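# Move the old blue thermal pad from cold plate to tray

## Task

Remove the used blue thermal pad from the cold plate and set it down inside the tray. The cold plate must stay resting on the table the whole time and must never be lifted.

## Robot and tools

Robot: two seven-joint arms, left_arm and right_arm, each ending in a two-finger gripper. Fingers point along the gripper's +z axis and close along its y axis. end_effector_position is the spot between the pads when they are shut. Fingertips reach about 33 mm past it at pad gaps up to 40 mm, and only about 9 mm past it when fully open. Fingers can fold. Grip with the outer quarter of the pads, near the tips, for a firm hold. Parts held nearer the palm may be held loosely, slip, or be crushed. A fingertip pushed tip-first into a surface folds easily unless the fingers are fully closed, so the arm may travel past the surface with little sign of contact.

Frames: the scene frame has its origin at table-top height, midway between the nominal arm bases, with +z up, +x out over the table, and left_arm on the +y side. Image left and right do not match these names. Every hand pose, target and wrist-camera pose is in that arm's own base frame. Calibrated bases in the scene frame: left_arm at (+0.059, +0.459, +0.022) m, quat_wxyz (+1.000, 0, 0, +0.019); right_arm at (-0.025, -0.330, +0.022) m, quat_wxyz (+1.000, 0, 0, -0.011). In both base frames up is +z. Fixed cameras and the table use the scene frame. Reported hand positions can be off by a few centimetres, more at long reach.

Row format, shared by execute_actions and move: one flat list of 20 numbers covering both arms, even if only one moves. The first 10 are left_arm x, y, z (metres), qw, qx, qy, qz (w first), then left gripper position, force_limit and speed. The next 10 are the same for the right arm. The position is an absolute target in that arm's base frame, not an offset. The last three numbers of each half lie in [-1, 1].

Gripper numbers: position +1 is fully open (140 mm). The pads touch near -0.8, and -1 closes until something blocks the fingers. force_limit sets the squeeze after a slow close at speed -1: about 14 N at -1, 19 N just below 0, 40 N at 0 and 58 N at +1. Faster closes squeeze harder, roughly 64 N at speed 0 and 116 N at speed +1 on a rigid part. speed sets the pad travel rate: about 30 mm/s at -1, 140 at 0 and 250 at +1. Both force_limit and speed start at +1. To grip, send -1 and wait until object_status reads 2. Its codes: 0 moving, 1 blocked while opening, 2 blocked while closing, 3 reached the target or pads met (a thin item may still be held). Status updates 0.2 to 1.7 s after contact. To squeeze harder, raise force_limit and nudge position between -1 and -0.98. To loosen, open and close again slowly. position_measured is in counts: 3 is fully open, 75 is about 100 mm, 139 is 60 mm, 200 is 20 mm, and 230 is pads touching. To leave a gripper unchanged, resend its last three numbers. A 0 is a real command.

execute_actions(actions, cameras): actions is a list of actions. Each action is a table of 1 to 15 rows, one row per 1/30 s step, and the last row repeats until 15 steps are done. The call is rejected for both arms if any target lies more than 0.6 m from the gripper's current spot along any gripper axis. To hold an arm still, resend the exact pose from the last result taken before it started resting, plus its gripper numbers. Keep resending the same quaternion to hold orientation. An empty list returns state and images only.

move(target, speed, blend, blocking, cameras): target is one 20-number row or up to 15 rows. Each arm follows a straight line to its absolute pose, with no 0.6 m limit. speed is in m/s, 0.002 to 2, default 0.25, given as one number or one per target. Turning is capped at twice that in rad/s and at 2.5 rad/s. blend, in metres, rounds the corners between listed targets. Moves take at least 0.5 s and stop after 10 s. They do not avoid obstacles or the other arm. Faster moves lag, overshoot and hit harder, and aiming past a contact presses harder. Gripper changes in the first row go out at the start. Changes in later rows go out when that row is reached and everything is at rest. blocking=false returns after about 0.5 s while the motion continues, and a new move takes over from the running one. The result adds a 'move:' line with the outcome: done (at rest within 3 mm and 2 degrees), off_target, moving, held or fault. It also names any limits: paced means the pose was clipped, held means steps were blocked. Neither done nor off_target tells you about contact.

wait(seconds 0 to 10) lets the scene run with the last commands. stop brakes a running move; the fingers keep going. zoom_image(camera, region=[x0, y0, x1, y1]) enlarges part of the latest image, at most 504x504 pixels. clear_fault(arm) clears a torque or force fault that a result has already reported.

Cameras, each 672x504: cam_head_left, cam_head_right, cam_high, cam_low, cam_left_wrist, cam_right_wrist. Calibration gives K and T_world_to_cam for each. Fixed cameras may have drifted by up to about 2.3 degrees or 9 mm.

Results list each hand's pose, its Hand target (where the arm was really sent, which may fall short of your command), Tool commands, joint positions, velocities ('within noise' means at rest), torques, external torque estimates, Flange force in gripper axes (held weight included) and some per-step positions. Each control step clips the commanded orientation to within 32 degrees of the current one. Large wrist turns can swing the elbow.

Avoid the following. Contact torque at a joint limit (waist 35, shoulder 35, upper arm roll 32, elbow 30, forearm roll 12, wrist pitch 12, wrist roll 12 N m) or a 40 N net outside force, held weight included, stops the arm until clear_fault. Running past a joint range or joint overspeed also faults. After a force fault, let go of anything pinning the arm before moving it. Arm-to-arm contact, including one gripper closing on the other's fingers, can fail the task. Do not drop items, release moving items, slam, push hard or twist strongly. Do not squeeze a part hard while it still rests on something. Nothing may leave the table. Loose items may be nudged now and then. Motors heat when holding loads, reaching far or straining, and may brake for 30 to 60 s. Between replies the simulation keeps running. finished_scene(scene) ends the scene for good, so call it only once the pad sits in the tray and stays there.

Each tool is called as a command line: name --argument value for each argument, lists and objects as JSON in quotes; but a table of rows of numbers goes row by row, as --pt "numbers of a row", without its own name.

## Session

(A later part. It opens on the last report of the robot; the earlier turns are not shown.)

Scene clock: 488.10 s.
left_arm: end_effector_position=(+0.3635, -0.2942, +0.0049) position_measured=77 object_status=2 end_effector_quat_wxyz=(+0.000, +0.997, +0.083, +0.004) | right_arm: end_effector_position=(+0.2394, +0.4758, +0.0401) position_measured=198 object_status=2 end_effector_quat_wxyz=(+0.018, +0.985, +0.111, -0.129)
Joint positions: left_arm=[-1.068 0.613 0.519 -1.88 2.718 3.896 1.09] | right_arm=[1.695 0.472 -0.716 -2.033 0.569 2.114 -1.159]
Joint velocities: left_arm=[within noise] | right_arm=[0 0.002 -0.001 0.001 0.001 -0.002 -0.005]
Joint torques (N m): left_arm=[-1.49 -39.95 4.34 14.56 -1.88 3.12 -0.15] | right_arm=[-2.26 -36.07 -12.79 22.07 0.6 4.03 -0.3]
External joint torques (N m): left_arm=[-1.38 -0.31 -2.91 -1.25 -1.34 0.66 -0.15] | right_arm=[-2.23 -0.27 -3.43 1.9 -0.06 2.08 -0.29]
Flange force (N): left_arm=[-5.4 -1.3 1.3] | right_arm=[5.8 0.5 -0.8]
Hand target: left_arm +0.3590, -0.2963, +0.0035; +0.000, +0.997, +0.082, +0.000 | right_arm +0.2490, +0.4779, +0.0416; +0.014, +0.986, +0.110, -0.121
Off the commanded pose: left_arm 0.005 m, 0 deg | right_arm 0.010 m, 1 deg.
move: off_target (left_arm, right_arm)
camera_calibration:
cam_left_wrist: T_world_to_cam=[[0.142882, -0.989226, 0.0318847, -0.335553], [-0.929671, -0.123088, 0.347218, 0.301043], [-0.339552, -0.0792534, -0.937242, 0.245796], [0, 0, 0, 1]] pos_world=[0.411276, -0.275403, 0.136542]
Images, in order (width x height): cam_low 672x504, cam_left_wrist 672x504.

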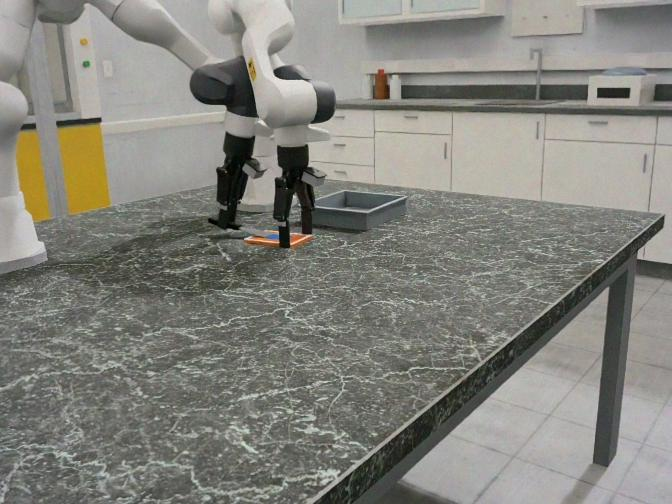

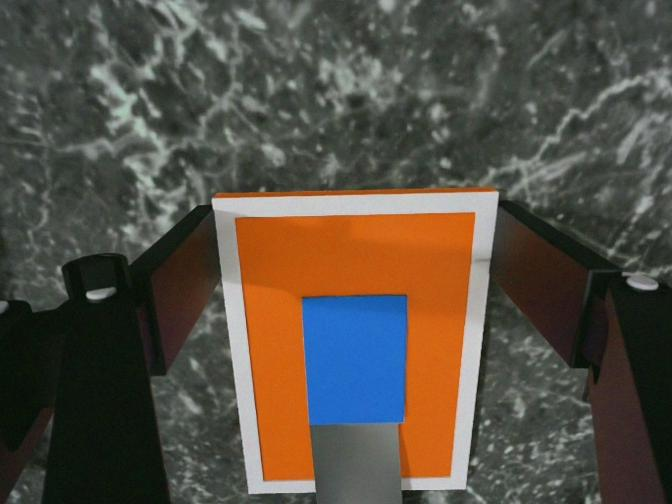

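move --pt "0.350 -0.2977 0.0035 0 0.9966 0.082 0 -1 -0.05 -1 0.265 0.4815 0.0400 0.0135 0.9864 0.1098 -0.1211 -1 0.2 -1" --speed 0.02 --cameras '["cam_low","cam_left_wrist"]'

zoom_image --camera "cam_left_wrist" --region '[200, 250, 500, 500]'

zoom_image --camera "cam_low" --region '[200, 180, 320, 260]'

Scene clock: 495.53 s.
left_arm: end_effector_position=(+0.3638, -0.2941, +0.0051) position_measured=77 object_status=2 end_effector_quat_wxyz=(+0.001, +0.997, +0.083, +0.005) | right_arm: end_effector_position=(+0.2420, +0.4765, +0.0393) position_measured=198 object_status=2 end_effector_quat_wxyz=(+0.020, +0.985, +0.111, -0.130)
Joint positions: left_arm=[-1.07 0.609 0.521 -1.884 2.718 3.891 1.089] | right_arm=[1.687 0.482 -0.714 -2.021 0.573 2.105 -1.164]
Joint velocities: within noise
Joint torques (N m): left_arm=[0.47 -40.66 7.08 15.98 -0.56 2.19 0.01] | right_arm=[0.87 -37.68 -10.23 19.68 0.71 1.97 -0.04]
External joint torques (N m): left_arm=[0.5 -1.03 -0.25 0.13 -0.04 -0.27 0.01] | right_arm=[0.9 -1.56 -0.71 -0.44 0.04 0.04 -0.03]
Flange force (N): left_arm=[-0.6 -2.4 -0.5] | right_arm=[-7.4 5.0 -2.5]
Hand target: left_arm +0.3636, -0.2941, +0.0050; +0.001, +0.997, +0.083, +0.005 | right_arm +0.2422, +0.4767, +0.0395; +0.019, +0.985, +0.111, -0.130
Off the commanded pose: left_arm 0.014 m, 1 deg | right_arm 0.024 m, 1 deg.
move: held (left_arm, right_arm; a check stopped the path); limits=held
pose unreachable (left arm): on one or more control steps of this call, first in action 0 (counted from 0), this arm could not follow its commanded pose, so it was not sent that pose on those steps. It may still have moved: this result reports where it is.
cause: moving toward the commanded pose would bring a part of the arm too close to another arm (a part of this arm just beyond joint 5 (forearm roll) and a part of the right arm just beyond its joint 6 (wrist pitch), along the way the arms are being sent, or toward where that arm still pushes).
pose unreachable (right arm): on one or more control steps of this call, first in action 0 (counted from 0), this arm could not follow its commanded pose, so it was not sent that pose on those steps. It may still have moved: this result reports where it is.
cause: moving toward the commanded pose would bring a part of the arm too close to another arm (a part of this arm just beyond joint 6 (wrist pitch) and a part of the left arm just beyond its joint 5 (forearm roll), along the way the arms are being sent, or toward where that arm still pushes).
camera_calibration:
cam_left_wrist: T_world_to_cam=[[0.144226, -0.988968, 0.0337754, -0.335883], [-0.930748, -0.123988, 0.343998, 0.301443], [-0.336015, -0.08105, -0.938363, 0.24424], [0, 0, 0, 1]] pos_world=[0.411079, -0.275007, 0.136834]
Images, in order (width x height): cam_low 672x504, cam_left_wrist 672x504.

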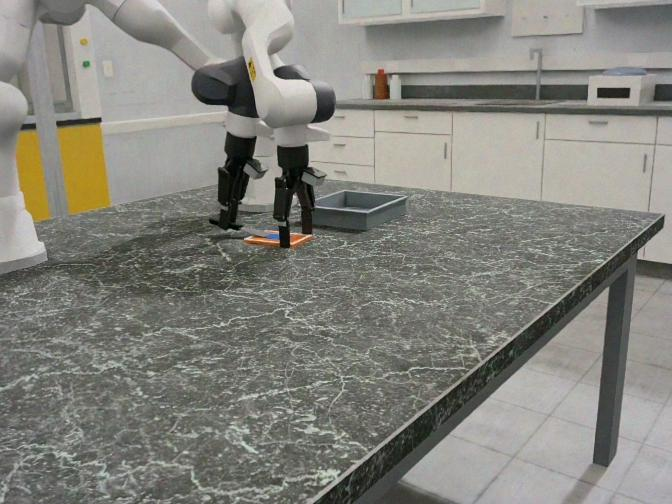

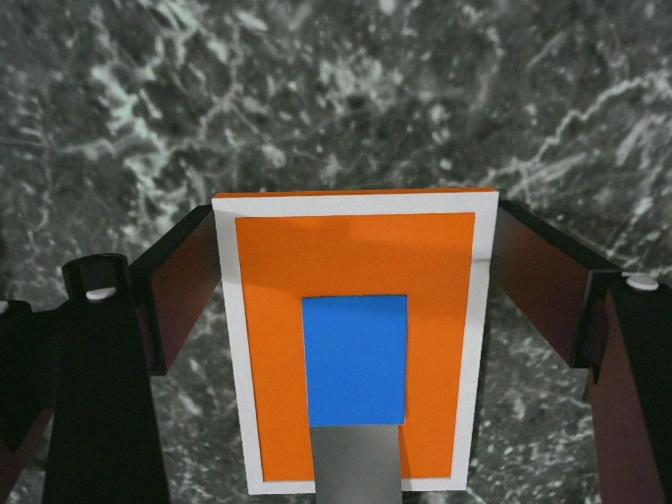

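Scaled by 1.680 from the camera's 672x504 image, which has a finer 960x720 frame.

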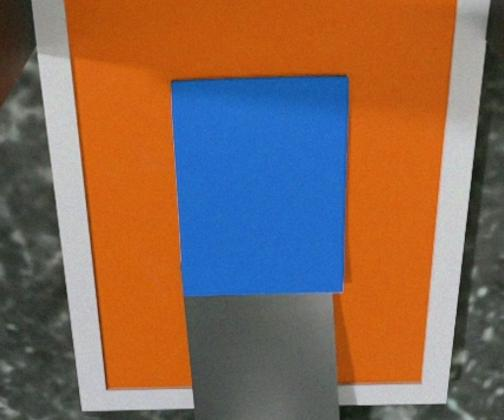

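Scaled by 4.200 from the camera's 672x504 image, which has a finer 960x720 frame.

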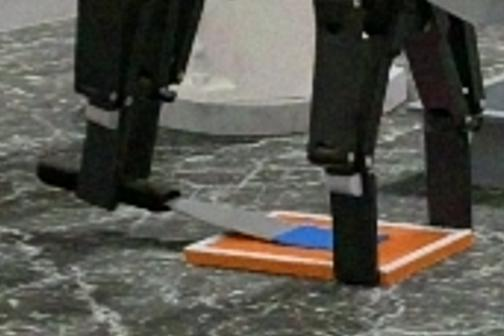

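move --pt "0.360 -0.2960 0.0035 0 0.9966 0.082 0 -1 -0.05 -1 0.236 0.4752 0.022 0.0058 0.9925 0.1105 -0.052 -1 0.2 -1" --pt "0.360 -0.2960 0.0035 0 0.9966 0.082 0 -1 -0.05 -1 0.256 0.4797 0.020 0.0058 0.9925 0.1105 -0.052 -1 0.2 -1" --speed 0.03 --cameras '["cam_low","cam_left_wrist","cam_right_wrist"]'

zoom_image --camera "cam_left_wrist" --region '[200, 250, 500, 500]'

zoom_image --camera "cam_low" --region '[200, 180, 320, 260]'

Scene clock: 517.93 s.
left_arm: end_effector_position=(+0.3642, -0.2946, +0.0050) position_measured=77 object_status=2 end_effector_quat_wxyz=(+0.001, +0.997, +0.083, +0.004) | right_arm: end_effector_position=(+0.2470, +0.4783, +0.0193) position_measured=198 object_status=2 end_effector_quat_wxyz=(+0.009, +0.992, +0.111, -0.059)
Joint positions: left_arm=[-1.065 0.613 0.517 -1.878 2.718 3.896 1.089] | right_arm=[1.821 0.475 -0.775 -2.138 0.577 2.314 -1.138]
Joint velocities: left_arm=[within noise] | right_arm=[-0.001 0 0.001 0.001 0.001 -0.001 -0.004]
Joint torques (N m): left_arm=[-1.28 -40.07 4.48 15.13 -1.81 3.26 -0.07] | right_arm=[-2.19 -31.87 -12.92 20.67 0.65 4.56 -0.25]
External joint torques (N m): left_arm=[-1.25 -0.42 -2.79 -0.67 -1.27 0.8 -0.07] | right_arm=[-2.25 1.36 -2.92 1.5 0.1 2.23 -0.24]
Flange force (N): left_arm=[-3.4 0.3 0.9] | right_arm=[8.1 -1.5 4.0]
Hand target: left_arm +0.3600, -0.2960, +0.0035; +0.000, +0.997, +0.082, +0.000 | right_arm +0.2559, +0.4796, +0.0201; +0.006, +0.993, +0.110, -0.052
Off the commanded pose: left_arm 0.005 m, 0 deg | right_arm 0.009 m, 1 deg.
move: off_target (left_arm, right_arm)
camera_calibration:
cam_left_wrist: T_world_to_cam=[[0.144598, -0.988927, 0.0334013, -0.336591], [-0.929528, -0.124186, 0.347212, 0.301284], [-0.339219, -0.0812536, -0.937192, 0.24542], [0, 0, 0, 1]] pos_world=[0.411973, -0.275507, 0.136639]
cam_right_wrist: T_world_to_cam=[[0.215793, -0.976439, -0.000330729, 0.424274], [-0.874207, -0.19335, 0.445397, 0.306231], [-0.434967, -0.0958243, -0.895333, 0.310245], [0, 0, 0, 1]] pos_world=[0.3111, 0.503217, 0.141519]
Images, in order (width x height): cam_low 672x504, cam_left_wrist 672x504, cam_right_wrist 672x504.

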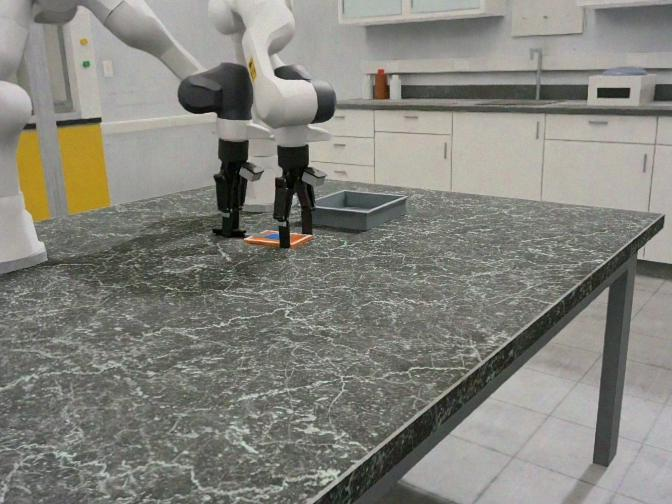

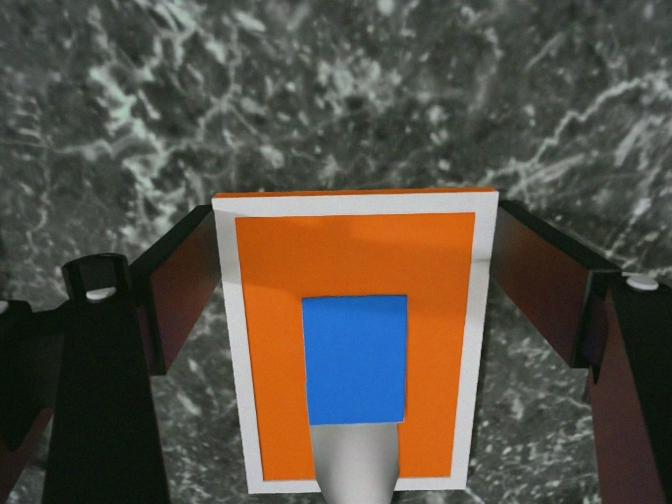

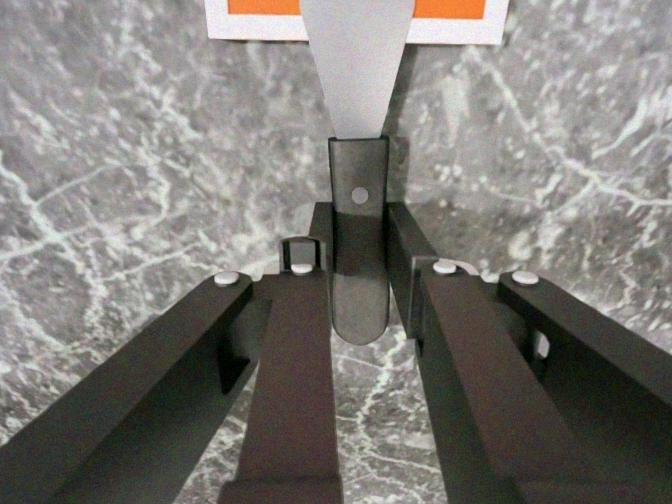

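Scaled by 1.680 from the camera's 672x504 image, which has a finer 960x720 frame.

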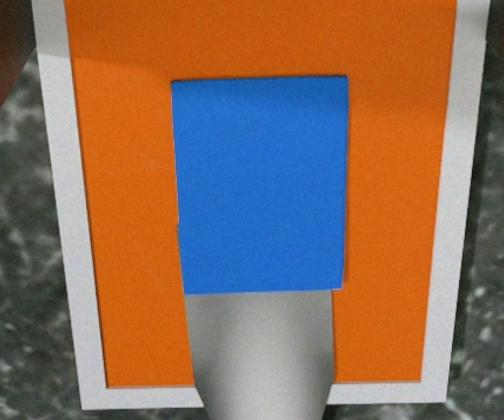

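Scaled by 4.200 from the camera's 672x504 image, which has a finer 960x720 frame.

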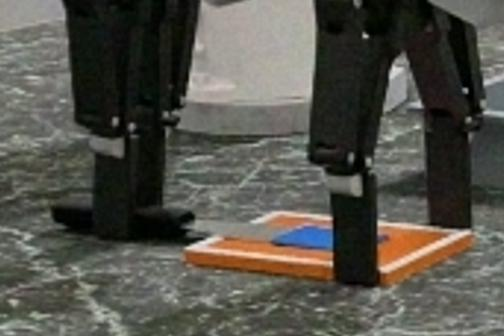

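move --pt "0.356 -0.2965 0.0035 0 0.9966 0.082 0 -1 -0.05 -1 0.280 0.485 0.020 0.0058 0.9925 0.1105 -0.052 -1 0.2 -1" --speed 0.02 --cameras '["cam_low","cam_left_wrist","cam_right_wrist"]'

zoom_image --camera "cam_left_wrist" --region '[200, 250, 500, 500]'

zoom_image --camera "cam_low" --region '[200, 180, 320, 260]'

Scene clock: 525.37 s.
left_arm: end_effector_position=(+0.3659, -0.2939, +0.0052) position_measured=77 object_status=2 end_effector_quat_wxyz=(+0.002, +0.996, +0.084, +0.008) | right_arm: end_effector_position=(+0.2627, +0.4841, +0.0196) position_measured=198 object_status=2 end_effector_quat_wxyz=(+0.011, +0.991, +0.115, -0.067)
Joint positions: left_arm=[-1.07 0.608 0.522 -1.885 2.719 3.886 1.089] | right_arm=[1.774 0.518 -0.767 -2.073 0.596 2.264 -1.173]
Joint velocities: left_arm=[within noise] | right_arm=[0.001 -0.001 0 0 0.001 -0.002 -0.005]
Joint torques (N m): left_arm=[-3.48 -40.02 2.97 12.8 -2.03 3.97 -0.23] | right_arm=[-4.62 -31.46 -16.16 20.95 0.28 6.21 -0.31]
External joint torques (N m): left_arm=[-3.37 -0.54 -4.29 -3.03 -1.49 1.53 -0.23] | right_arm=[-4.63 3.55 -5.26 1.54 -0.3 3.9 -0.31]
Flange force (N): left_arm=[-13.8 -4.1 -1.0] | right_arm=[15.0 -1.6 8.1]
Hand target: left_arm +0.3561, -0.2964, +0.0035; +0.000, +0.997, +0.082, +0.000 | right_arm +0.2798, +0.4846, +0.0204; +0.006, +0.992, +0.111, -0.052
Off the commanded pose: left_arm 0.010 m, 1 deg | right_arm 0.017 m, 2 deg.
move: off_target (left_arm, right_arm)
camera_calibration:
cam_left_wrist: T_world_to_cam=[[0.146258, -0.988581, 0.0362824, -0.336668], [-0.932262, -0.125472, 0.339329, 0.303476], [-0.330902, -0.0834542, -0.939968, 0.242442], [0, 0, 0, 1]] pos_world=[0.412384, -0.274513, 0.137124]
cam_right_wrist: T_world_to_cam=[[0.222232, -0.974994, 0.000246781, 0.42413], [-0.866336, -0.19735, 0.458819, 0.32057], [-0.447296, -0.102178, -0.88853, 0.324126], [0, 0, 0, 1]] pos_world=[0.328447, 0.509908, 0.140807]
Images, in order (width x height): cam_low 672x504, cam_left_wrist 672x504, cam_right_wrist 672x504.

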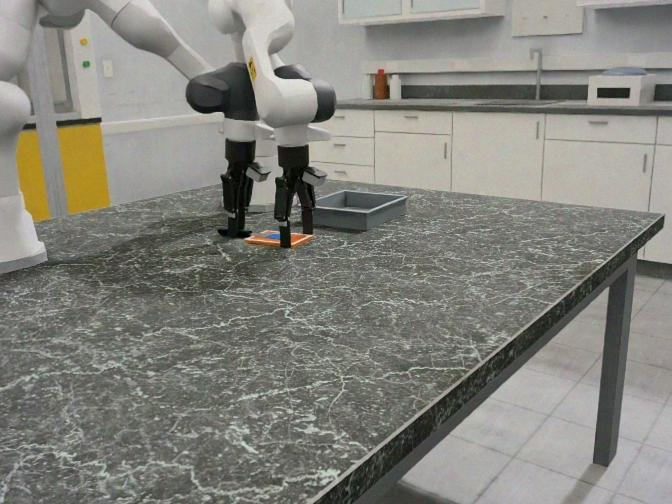

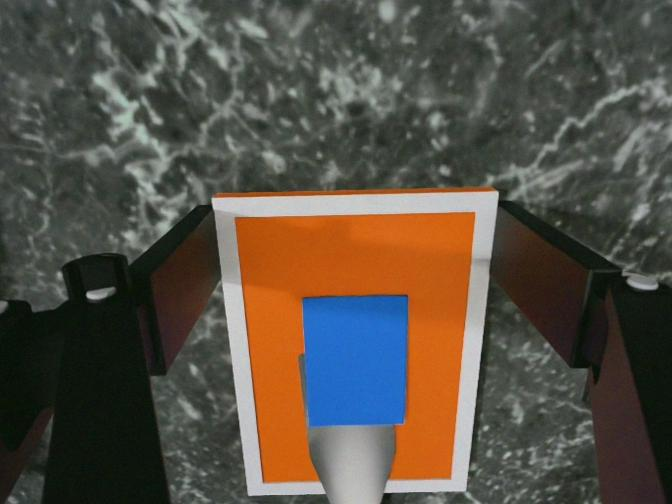

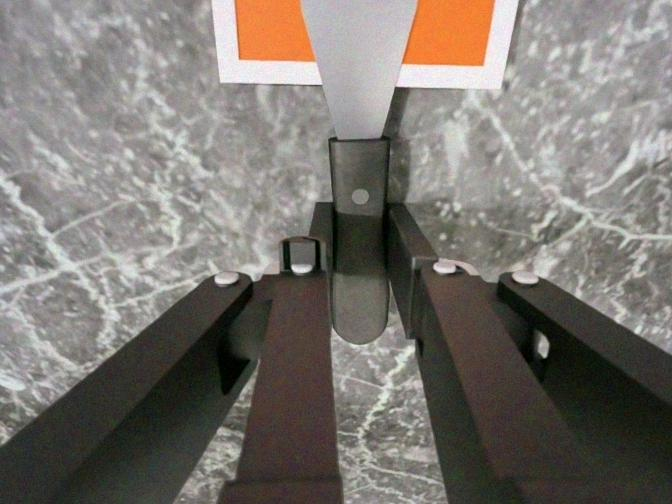

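Scaled by 1.680 from the camera's 672x504 image, which has a finer 960x720 frame.

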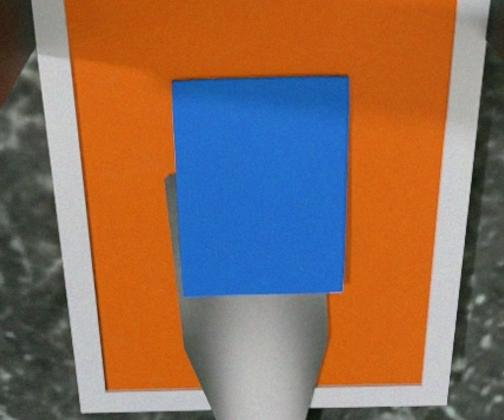

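Scaled by 4.200 from the camera's 672x504 image, which has a finer 960x720 frame.

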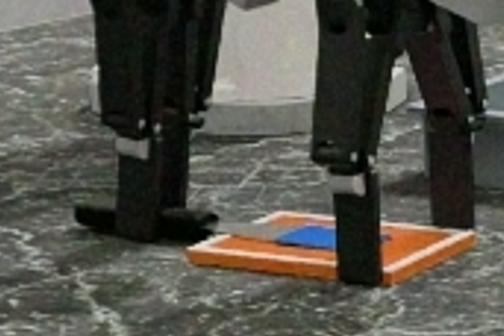

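move --pt "0.356 -0.2965 0.0035 0 0.9966 0.082 0 -1 -0.05 -1 0.300 0.488 0.020 0.0048 0.9945 0.0914 -0.0521 -1 0.2 -1" --speed 0.02 --cameras '["cam_low","cam_left_wrist","cam_right_wrist"]'

zoom_image --camera "cam_left_wrist" --region '[200, 250, 500, 500]'

zoom_image --camera "cam_low" --region '[200, 180, 320, 260]'

Scene clock: 533.23 s.
left_arm: end_effector_position=(+0.3666, -0.2942, +0.0052) position_measured=77 object_status=2 end_effector_quat_wxyz=(+0.003, +0.996, +0.085, +0.009) | right_arm: end_effector_position=(+0.2714, +0.4877, +0.0198) position_measured=198 object_status=2 end_effector_quat_wxyz=(+0.010, +0.992, +0.106, -0.070)
Joint positions: left_arm=[-1.071 0.607 0.523 -1.886 2.719 3.883 1.088] | right_arm=[1.758 0.545 -0.773 -2.037 0.616 2.237 -1.178]
Joint velocities: within noise
Joint torques (N m): left_arm=[-2.98 -39.6 2.96 13.15 -2.11 3.67 -0.24] | right_arm=[0.64 -36.7 -12.25 19.09 0.65 2.96 -0.01]
External joint torques (N m): left_arm=[-2.82 -0.22 -4.25 -2.66 -1.57 1.25 -0.24] | right_arm=[0.59 -0.96 -0.75 -0.24 0.04 0.69 -0.01]
Flange force (N): left_arm=[-11.3 -3.1 0.6] | right_arm=[-5.4 4.0 -1.8]
Hand target: left_arm +0.3561, -0.2964, +0.0035; +0.000, +0.997, +0.082, +0.000 | right_arm +0.2720, +0.4875, +0.0197; +0.010, +0.992, +0.106, -0.070
Off the commanded pose: left_arm 0.011 m, 1 deg | right_arm 0.029 m, 3 deg.
move: held (right_arm; a check stopped the path), off_target (left_arm; braked when a check withheld steps of right_arm); limits=held
pose unreachable (right arm): on one or more control steps of this call, first in action 0 (counted from 0), this arm could not follow its commanded pose, so it was not sent that pose on those steps. It may still have moved: this result reports where it is.
cause: moving toward the commanded pose would bring a part of the arm too close to another arm (a part of this arm just beyond joint 7 (wrist roll) and a part of the left arm just beyond its joint 7 (wrist roll), at the place that arm is still heading or pushing toward).
camera_calibration:
cam_left_wrist: T_world_to_cam=[[0.146297, -0.988535, 0.0373711, -0.336987], [-0.933168, -0.125368, 0.336868, 0.304515], [-0.32832, -0.0841563, -0.94081, 0.241608], [0, 0, 0, 1]] pos_world=[0.412789, -0.274614, 0.137319]
cam_right_wrist: T_world_to_cam=[[0.205009, -0.97876, -0.000358511, 0.432277], [-0.866341, -0.181632, 0.465255, 0.32091], [-0.455439, -0.0950708, -0.885176, 0.327226], [0, 0, 0, 1]] pos_world=[0.338428, 0.512493, 0.140502]
Images, in order (width x height): cam_low 672x504, cam_left_wrist 672x504, cam_right_wrist 672x504.

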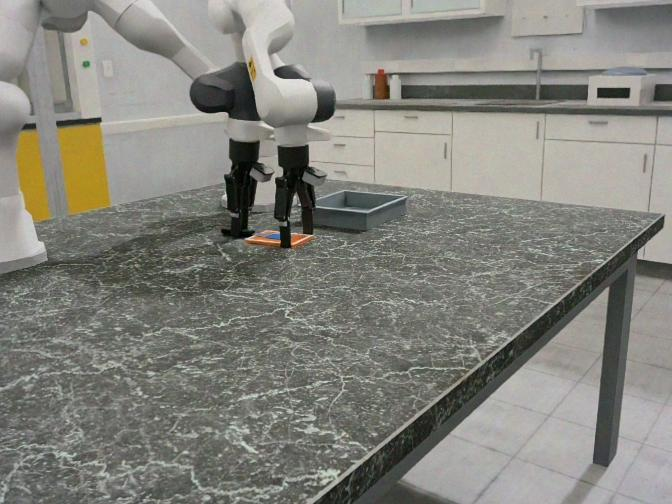

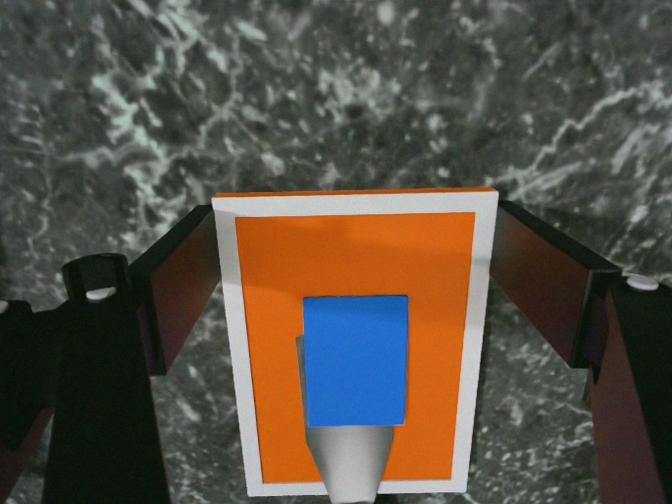

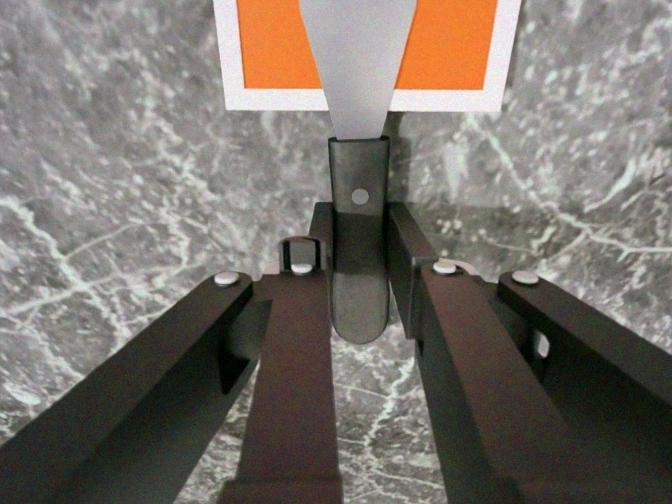

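Scaled by 1.680 from the camera's 672x504 image, which has a finer 960x720 frame.

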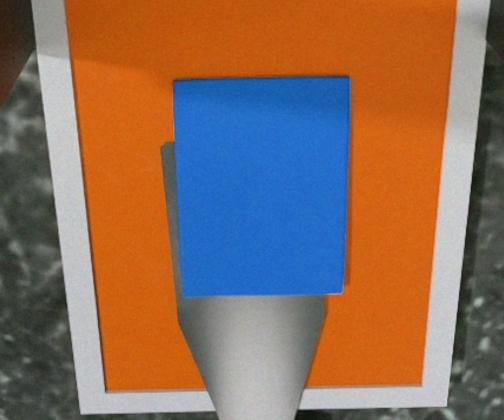

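Scaled by 4.200 from the camera's 672x504 image, which has a finer 960x720 frame.

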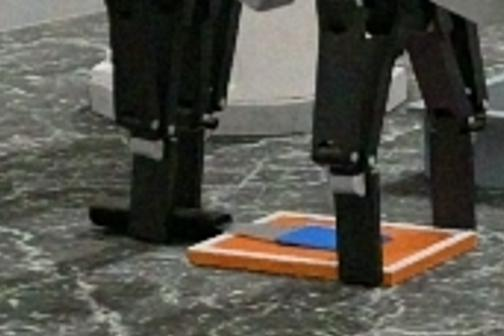

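move --pt "0.366 -0.2950 0.0035 0 0.9966 0.082 0 -1 -0.05 -1 0.270 0.488 0.018 0.0024 0.9955 0.0914 -0.026 -1 0.2 -1" --pt "0.366 -0.2950 0.0035 0 0.9966 0.082 0 -1 -0.05 -1 0.290 0.493 0.018 0.0024 0.9955 0.0914 -0.026 -1 0.2 -1" --speed 0.02 --cameras '["cam_low","cam_left_wrist"]'

zoom_image --camera "cam_left_wrist" --region '[200, 250, 500, 500]'

zoom_image --camera "cam_low" --region '[200, 180, 320, 260]'

Scene clock: 543.67 s.
left_arm: end_effector_position=(+0.3703, -0.2935, +0.0050) position_measured=77 object_status=2 end_effector_quat_wxyz=(+0.001, +0.996, +0.085, +0.004) | right_arm: end_effector_position=(+0.2761, +0.4928, +0.0184) position_measured=198 object_status=2 end_effector_quat_wxyz=(+0.005, +0.995, +0.094, -0.038)
Joint positions: left_arm=[-1.049 0.622 0.512 -1.86 2.719 3.903 1.093] | right_arm=[1.837 0.558 -0.827 -2.069 0.637 2.303 -1.149]
Joint velocities: left_arm=[within noise] | right_arm=[0 0.001 -0.001 0.001 0.001 -0.002 -0.004]
Joint torques (N m): left_arm=[-1.47 -40.51 4.38 15.12 -1.65 3.24 0.02] | right_arm=[-3.63 -29.97 -15.85 19.54 0.68 5.95 -0.24]
External joint torques (N m): left_arm=[-1.5 -0.48 -2.97 -0.72 -1.12 0.78 0.02] | right_arm=[-3.67 4.31 -3.44 0.68 0.11 3.51 -0.24]
Flange force (N): left_arm=[-4.2 0.0 0.6] | right_arm=[12.9 -3.2 11.8]
Hand target: left_arm +0.3660, -0.2950, +0.0035; +0.000, +0.997, +0.082, +0.000 | right_arm +0.2898, +0.4927, +0.0183; +0.003, +0.995, +0.091, -0.026
Off the commanded pose: left_arm 0.005 m, 1 deg | right_arm 0.014 m, 1 deg.
move: off_target (left_arm, right_arm)
camera_calibration:
cam_left_wrist: T_world_to_cam=[[0.146864, -0.988582, 0.0337116, -0.33717], [-0.929149, -0.126185, 0.347506, 0.306259], [-0.339284, -0.0823593, -0.937072, 0.247258], [0, 0, 0, 1]] pos_world=[0.417969, -0.274311, 0.136638]
Images, in order (width x height): cam_low 672x504, cam_left_wrist 672x504.

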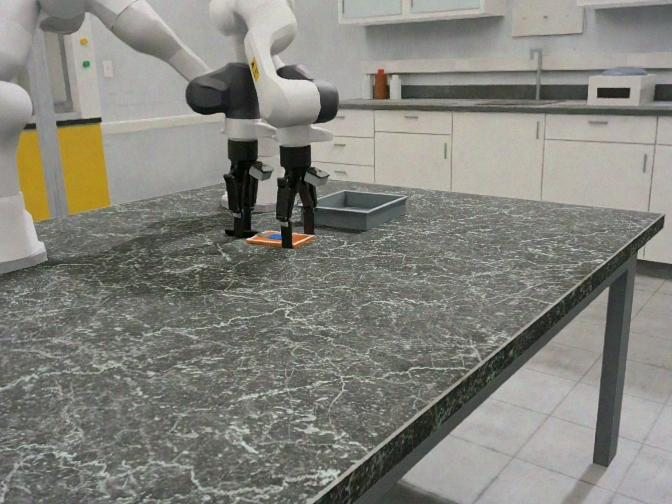

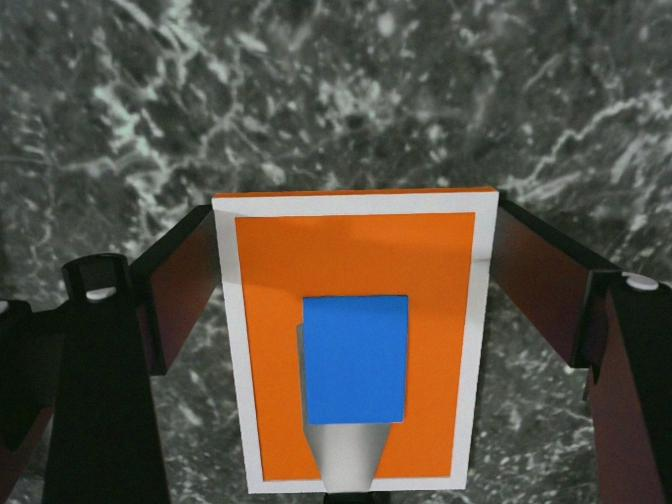

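Scaled by 1.680 from the camera's 672x504 image, which has a finer 960x720 frame.

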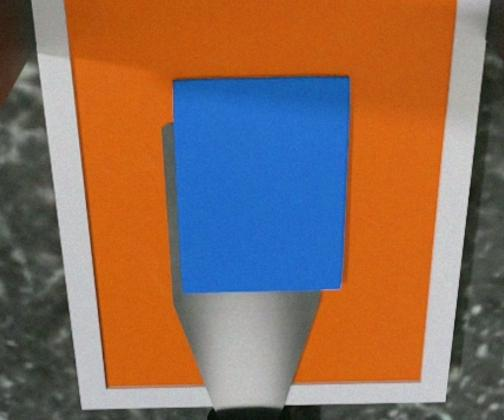

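Scaled by 4.200 from the camera's 672x504 image, which has a finer 960x720 frame.

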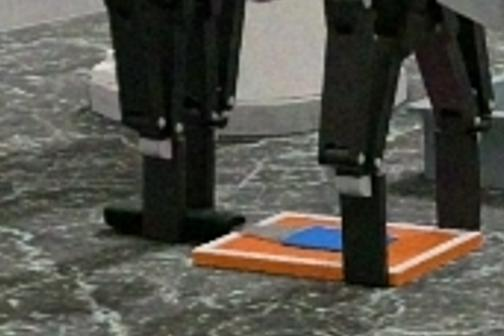

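move --pt "0.364 -0.2950 0.0035 0 0.9966 0.082 0 -1 -0.05 -1 0.288 0.493 0.022 0.0024 0.9962 0.0836 -0.026 -1 0.2 -1" --pt "0.364 -0.2950 0.0035 0 0.9966 0.082 0 -1 -0.05 -1 0.306 0.497 0.023 0.0024 0.9962 0.0836 -0.026 -1 0.2 -1" --speed 0.02 --cameras '["cam_low","cam_left_wrist"]'

zoom_image --camera "cam_left_wrist" --region '[200, 250, 500, 500]'

zoom_image --camera "cam_low" --region '[200, 180, 320, 260]'

Scene clock: 552.13 s.
left_arm: end_effector_position=(+0.3750, -0.2933, +0.0054) position_measured=77 object_status=2 end_effector_quat_wxyz=(+0.004, +0.996, +0.086, +0.010) | right_arm: end_effector_position=(+0.2870, +0.4947, +0.0188) position_measured=198 object_status=2 end_effector_quat_wxyz=(+0.010, +0.995, +0.088, -0.042)
Joint positions: left_arm=[-1.049 0.619 0.516 -1.862 2.72 3.891 1.093] | right_arm=[1.819 0.592 -0.837 -2.025 0.652 2.264 -1.157]
Joint velocities: left_arm=[within noise] | right_arm=[-0.002 0.001 -0.002 0.002 0.003 -0.003 -0.006]
Joint torques (N m): left_arm=[-3.19 -39.92 2.51 12.6 -1.75 4.56 -0.07] | right_arm=[-4.8 -34.81 -19.96 21.19 0.37 6.27 -0.19]
External joint torques (N m): left_arm=[-3.08 0 -4.77 -3.31 -1.21 2.14 -0.08] | right_arm=[-4.76 0.59 -6.55 2.17 -0.23 3.83 -0.19]
Flange force (N): left_arm=[-12.1 -3.7 -0.6] | right_arm=[10.2 1.5 0.7]
Hand target: left_arm +0.3641, -0.2949, +0.0035; +0.000, +0.997, +0.082, +0.000 | right_arm +0.3058, +0.4966, +0.0234; +0.003, +0.996, +0.084, -0.026
Off the commanded pose: left_arm 0.011 m, 1 deg | right_arm 0.020 m, 2 deg.
move: off_target (left_arm, right_arm)
camera_calibration:
cam_left_wrist: T_world_to_cam=[[0.149005, -0.988059, 0.0391963, -0.338275], [-0.933421, -0.127461, 0.335379, 0.311988], [-0.326379, -0.0865599, -0.941267, 0.243171], [0, 0, 0, 1]] pos_world=[0.420987, -0.273421, 0.137514]
Images, in order (width x height): cam_low 672x504, cam_left_wrist 672x504.

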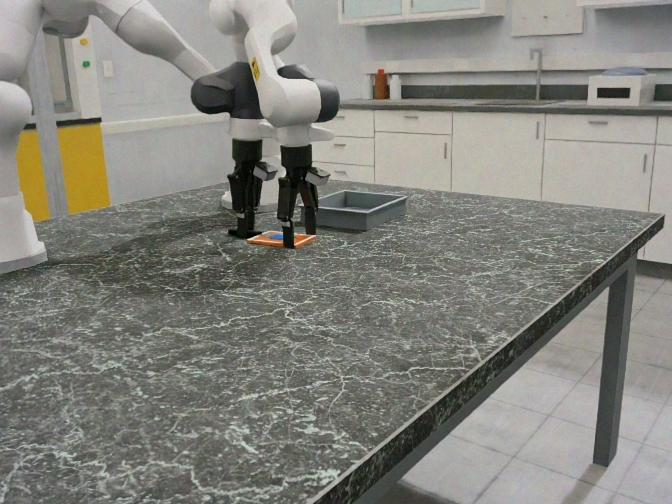

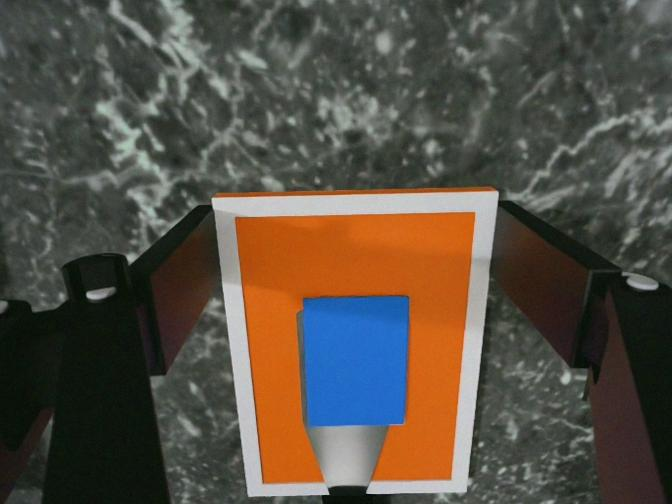

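Scaled by 1.680 from the camera's 672x504 image, which has a finer 960x720 frame.

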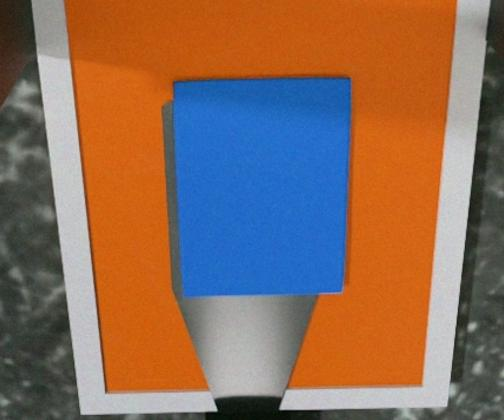

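Scaled by 4.200 from the camera's 672x504 image, which has a finer 960x720 frame.

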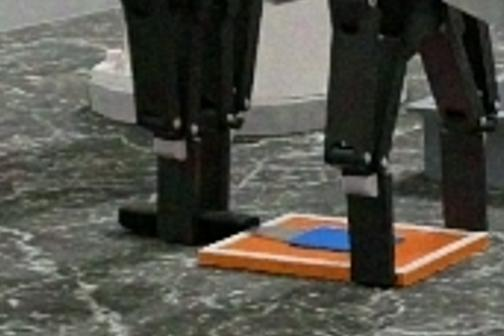

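move --pt "0.369 -0.2945 0.0035 0 0.9966 0.082 0 -1 -0.05 -1 0.296 0.496 0.026 0.0024 0.9962 0.0836 -0.026 -1 0.2 -1" --pt "0.369 -0.2945 0.0035 0 0.9966 0.082 0 -1 -0.05 -1 0.320 0.501 0.027 0.0024 0.9962 0.0836 -0.026 -1 0.2 -1" --speed 0.02 --cameras '["cam_low","cam_left_wrist"]'

zoom_image --camera "cam_left_wrist" --region '[200, 250, 500, 500]'

zoom_image --camera "cam_low" --region '[200, 180, 320, 260]'

Scene clock: 560.10 s.
left_arm: end_effector_position=(+0.3856, -0.2917, +0.0057) position_measured=77 object_status=2 end_effector_quat_wxyz=(+0.005, +0.996, +0.087, +0.016) | right_arm: end_effector_position=(+0.2981, +0.4968, +0.0199) position_measured=198 object_status=2 end_effector_quat_wxyz=(+0.013, +0.995, +0.088, -0.045)
Joint positions: left_arm=[-1.032 0.626 0.51 -1.844 2.728 3.888 1.093] | right_arm=[1.806 0.628 -0.853 -1.982 0.672 2.224 -1.178]
Joint velocities: left_arm=[within noise] | right_arm=[0.002 0.001 -0.001 0 0.002 -0.003 -0.006]
Joint torques (N m): left_arm=[-3.99 -40.14 0.66 12.01 -2.18 5.97 -0.08] | right_arm=[-5.12 -36.99 -22.01 22.78 0.21 6.81 -0.21]
External joint torques (N m): left_arm=[-4.06 0.2 -6.78 -4.04 -1.65 3.59 -0.09] | right_arm=[-5.08 -0.84 -7.67 3.9 -0.41 4.41 -0.21]
Flange force (N): left_arm=[-13.6 -2.3 -1.3] | right_arm=[11.8 0.3 -2.8]
Hand target: left_arm +0.3692, -0.2943, +0.0036; +0.000, +0.997, +0.082, +0.000 | right_arm +0.3197, +0.5004, +0.0276; +0.003, +0.996, +0.084, -0.026
Off the commanded pose: left_arm 0.017 m, 2 deg | right_arm 0.023 m, 3 deg.
move: off_target (left_arm, right_arm)
camera_calibration:
cam_left_wrist: T_world_to_cam=[[0.150917, -0.987615, 0.0428979, -0.338966], [-0.937294, -0.129166, 0.323723, 0.322979], [-0.314173, -0.0890634, -0.945179, 0.241657], [0, 0, 0, 1]] pos_world=[0.429804, -0.271527, 0.138394]
Images, in order (width x height): cam_low 672x504, cam_left_wrist 672x504.

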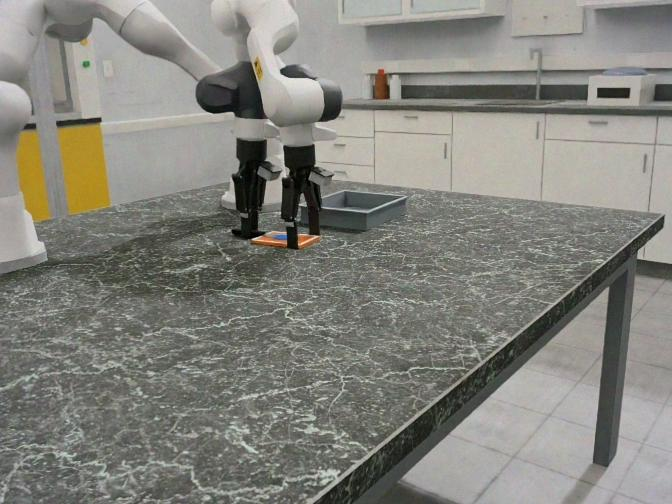

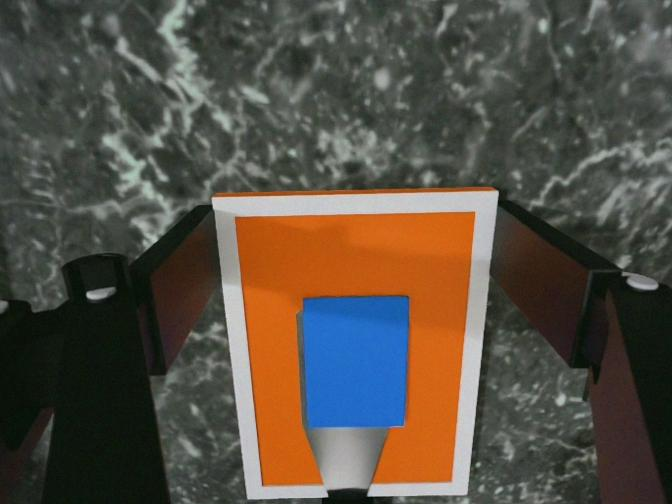

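Scaled by 1.680 from the camera's 672x504 image, which has a finer 960x720 frame.

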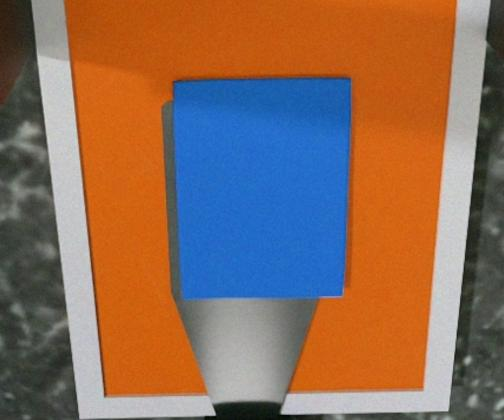

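Scaled by 4.200 from the camera's 672x504 image, which has a finer 960x720 frame.

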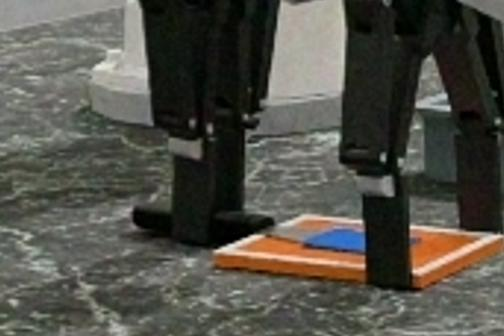

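move --pt "0.380 -0.2930 0.0035 0 0.9966 0.082 0 -1 -0.05 -1 0.297 0.4965 0.033 0.0073 0.9927 0.0834 -0.0869 -1 0.2 -1" --pt "0.376 -0.2935 0.0035 0 0.9966 0.082 0 -1 -0.05 -1 0.326 0.503 0.034 0.0073 0.9927 0.0834 -0.0869 -1 0.2 -1" --speed 0.02 --cameras '["cam_low","cam_left_wrist"]'

zoom_image --camera "cam_left_wrist" --region '[200, 250, 500, 500]'

zoom_image --camera "cam_low" --region '[200, 180, 320, 260]'

Scene clock: 571.20 s.
left_arm: end_effector_position=(+0.3836, -0.2940, +0.0060) position_measured=77 object_status=2 end_effector_quat_wxyz=(+0.003, +0.996, +0.084, +0.004) | right_arm: end_effector_position=(+0.2980, +0.4953, +0.0307) position_measured=198 object_status=2 end_effector_quat_wxyz=(+0.010, +0.993, +0.082, -0.085)
Joint positions: left_arm=[-1.011 0.641 0.492 -1.815 2.729 3.919 1.097] | right_arm=[1.74 0.627 -0.838 -1.925 0.685 2.118 -1.199]
Joint velocities: within noise
Joint torques (N m): left_arm=[0.45 -42.16 6.95 16.26 -0.74 2.1 -0.05] | right_arm=[0.9 -38.64 -14.59 19.2 0.81 2.11 -0.04]
External joint torques (N m): left_arm=[0.47 -1.14 -0.27 0.15 -0.19 -0.35 -0.05] | right_arm=[0.96 -1.31 -0.53 -0.2 0.12 -0.09 -0.03]
Flange force (N): left_arm=[-1.1 -2.5 -0.6] | right_arm=[-6.0 3.7 -2.8]
Hand target: left_arm +0.3836, -0.2940, +0.0060; +0.003, +0.996, +0.084, +0.004 | right_arm +0.2980, +0.4955, +0.0308; +0.009, +0.993, +0.083, -0.084
Off the commanded pose: left_arm 0.008 m, 1 deg | right_arm 0.029 m, 0 deg.
move: held (left_arm, right_arm; a check stopped the path); path passed 1 of 2 targets; limits=held
pose unreachable (left arm): on one or more control steps of this call, first in action 0 (counted from 0), this arm could not follow its commanded pose, so it was not sent that pose on those steps. It may still have moved: this result reports where it is.
cause: moving toward the commanded pose would bring a part of the arm too close to another arm (a part of this arm just beyond joint 5 (forearm roll) and a part of the right arm just beyond its joint 6 (wrist pitch), along the way the arms are being sent, or toward where that arm still pushes).
pose unreachable (right arm): on one or more control steps of this call, first in action 0 (counted from 0), this arm could not follow its commanded pose, so it was not sent that pose on those steps. It may still have moved: this result reports where it is.
cause: moving toward the commanded pose would bring a part of the arm too close to another arm (a part of this arm just beyond joint 6 (wrist pitch) and a part of the left arm just beyond its joint 5 (forearm roll), along the way the arms are being sent, or toward where that arm still pushes).
camera_calibration:
cam_left_wrist: T_world_to_cam=[[0.145527, -0.988655, 0.0371793, -0.339053], [-0.929969, -0.123872, 0.34614, 0.319266], [-0.337608, -0.0849485, -0.937446, 0.251252], [0, 0, 0, 1]] pos_world=[0.431074, -0.274315, 0.13763]
Images, in order (width x height): cam_low 672x504, cam_left_wrist 672x504.

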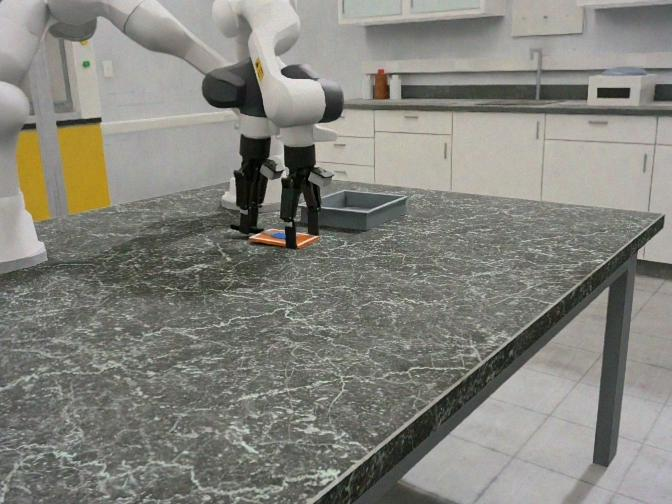

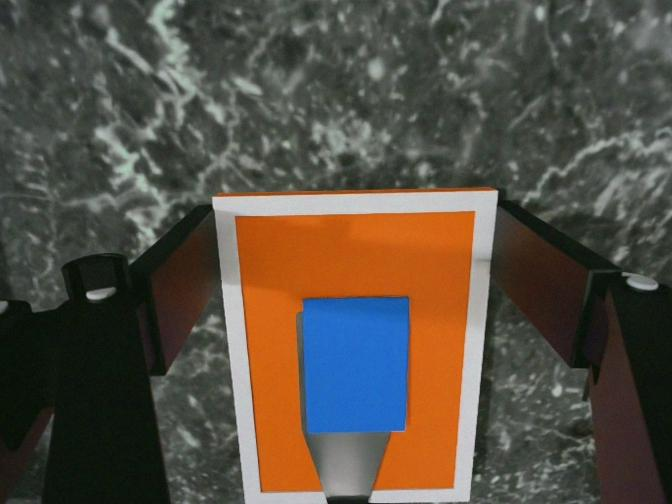

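Scaled by 1.680 from the camera's 672x504 image, which has a finer 960x720 frame.

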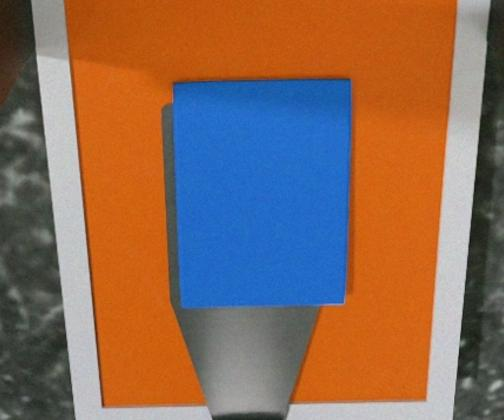

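Scaled by 4.200 from the camera's 672x504 image, which has a finer 960x720 frame.

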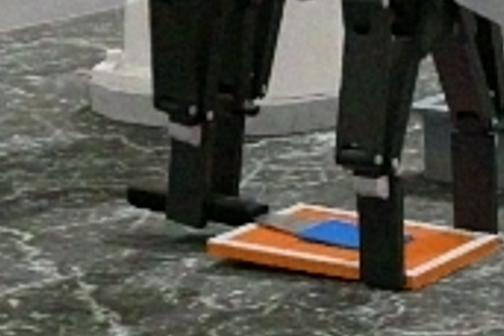

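zoom_image --camera "cam_low" --region '[225, 215, 325, 255]'

Scaled by 5.040 from the camera's 672x504 image, which has a finer 960x720 frame.

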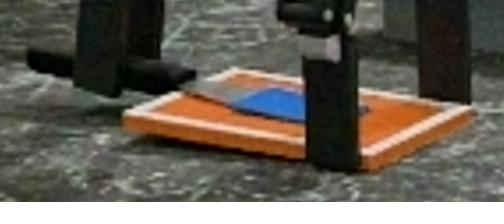

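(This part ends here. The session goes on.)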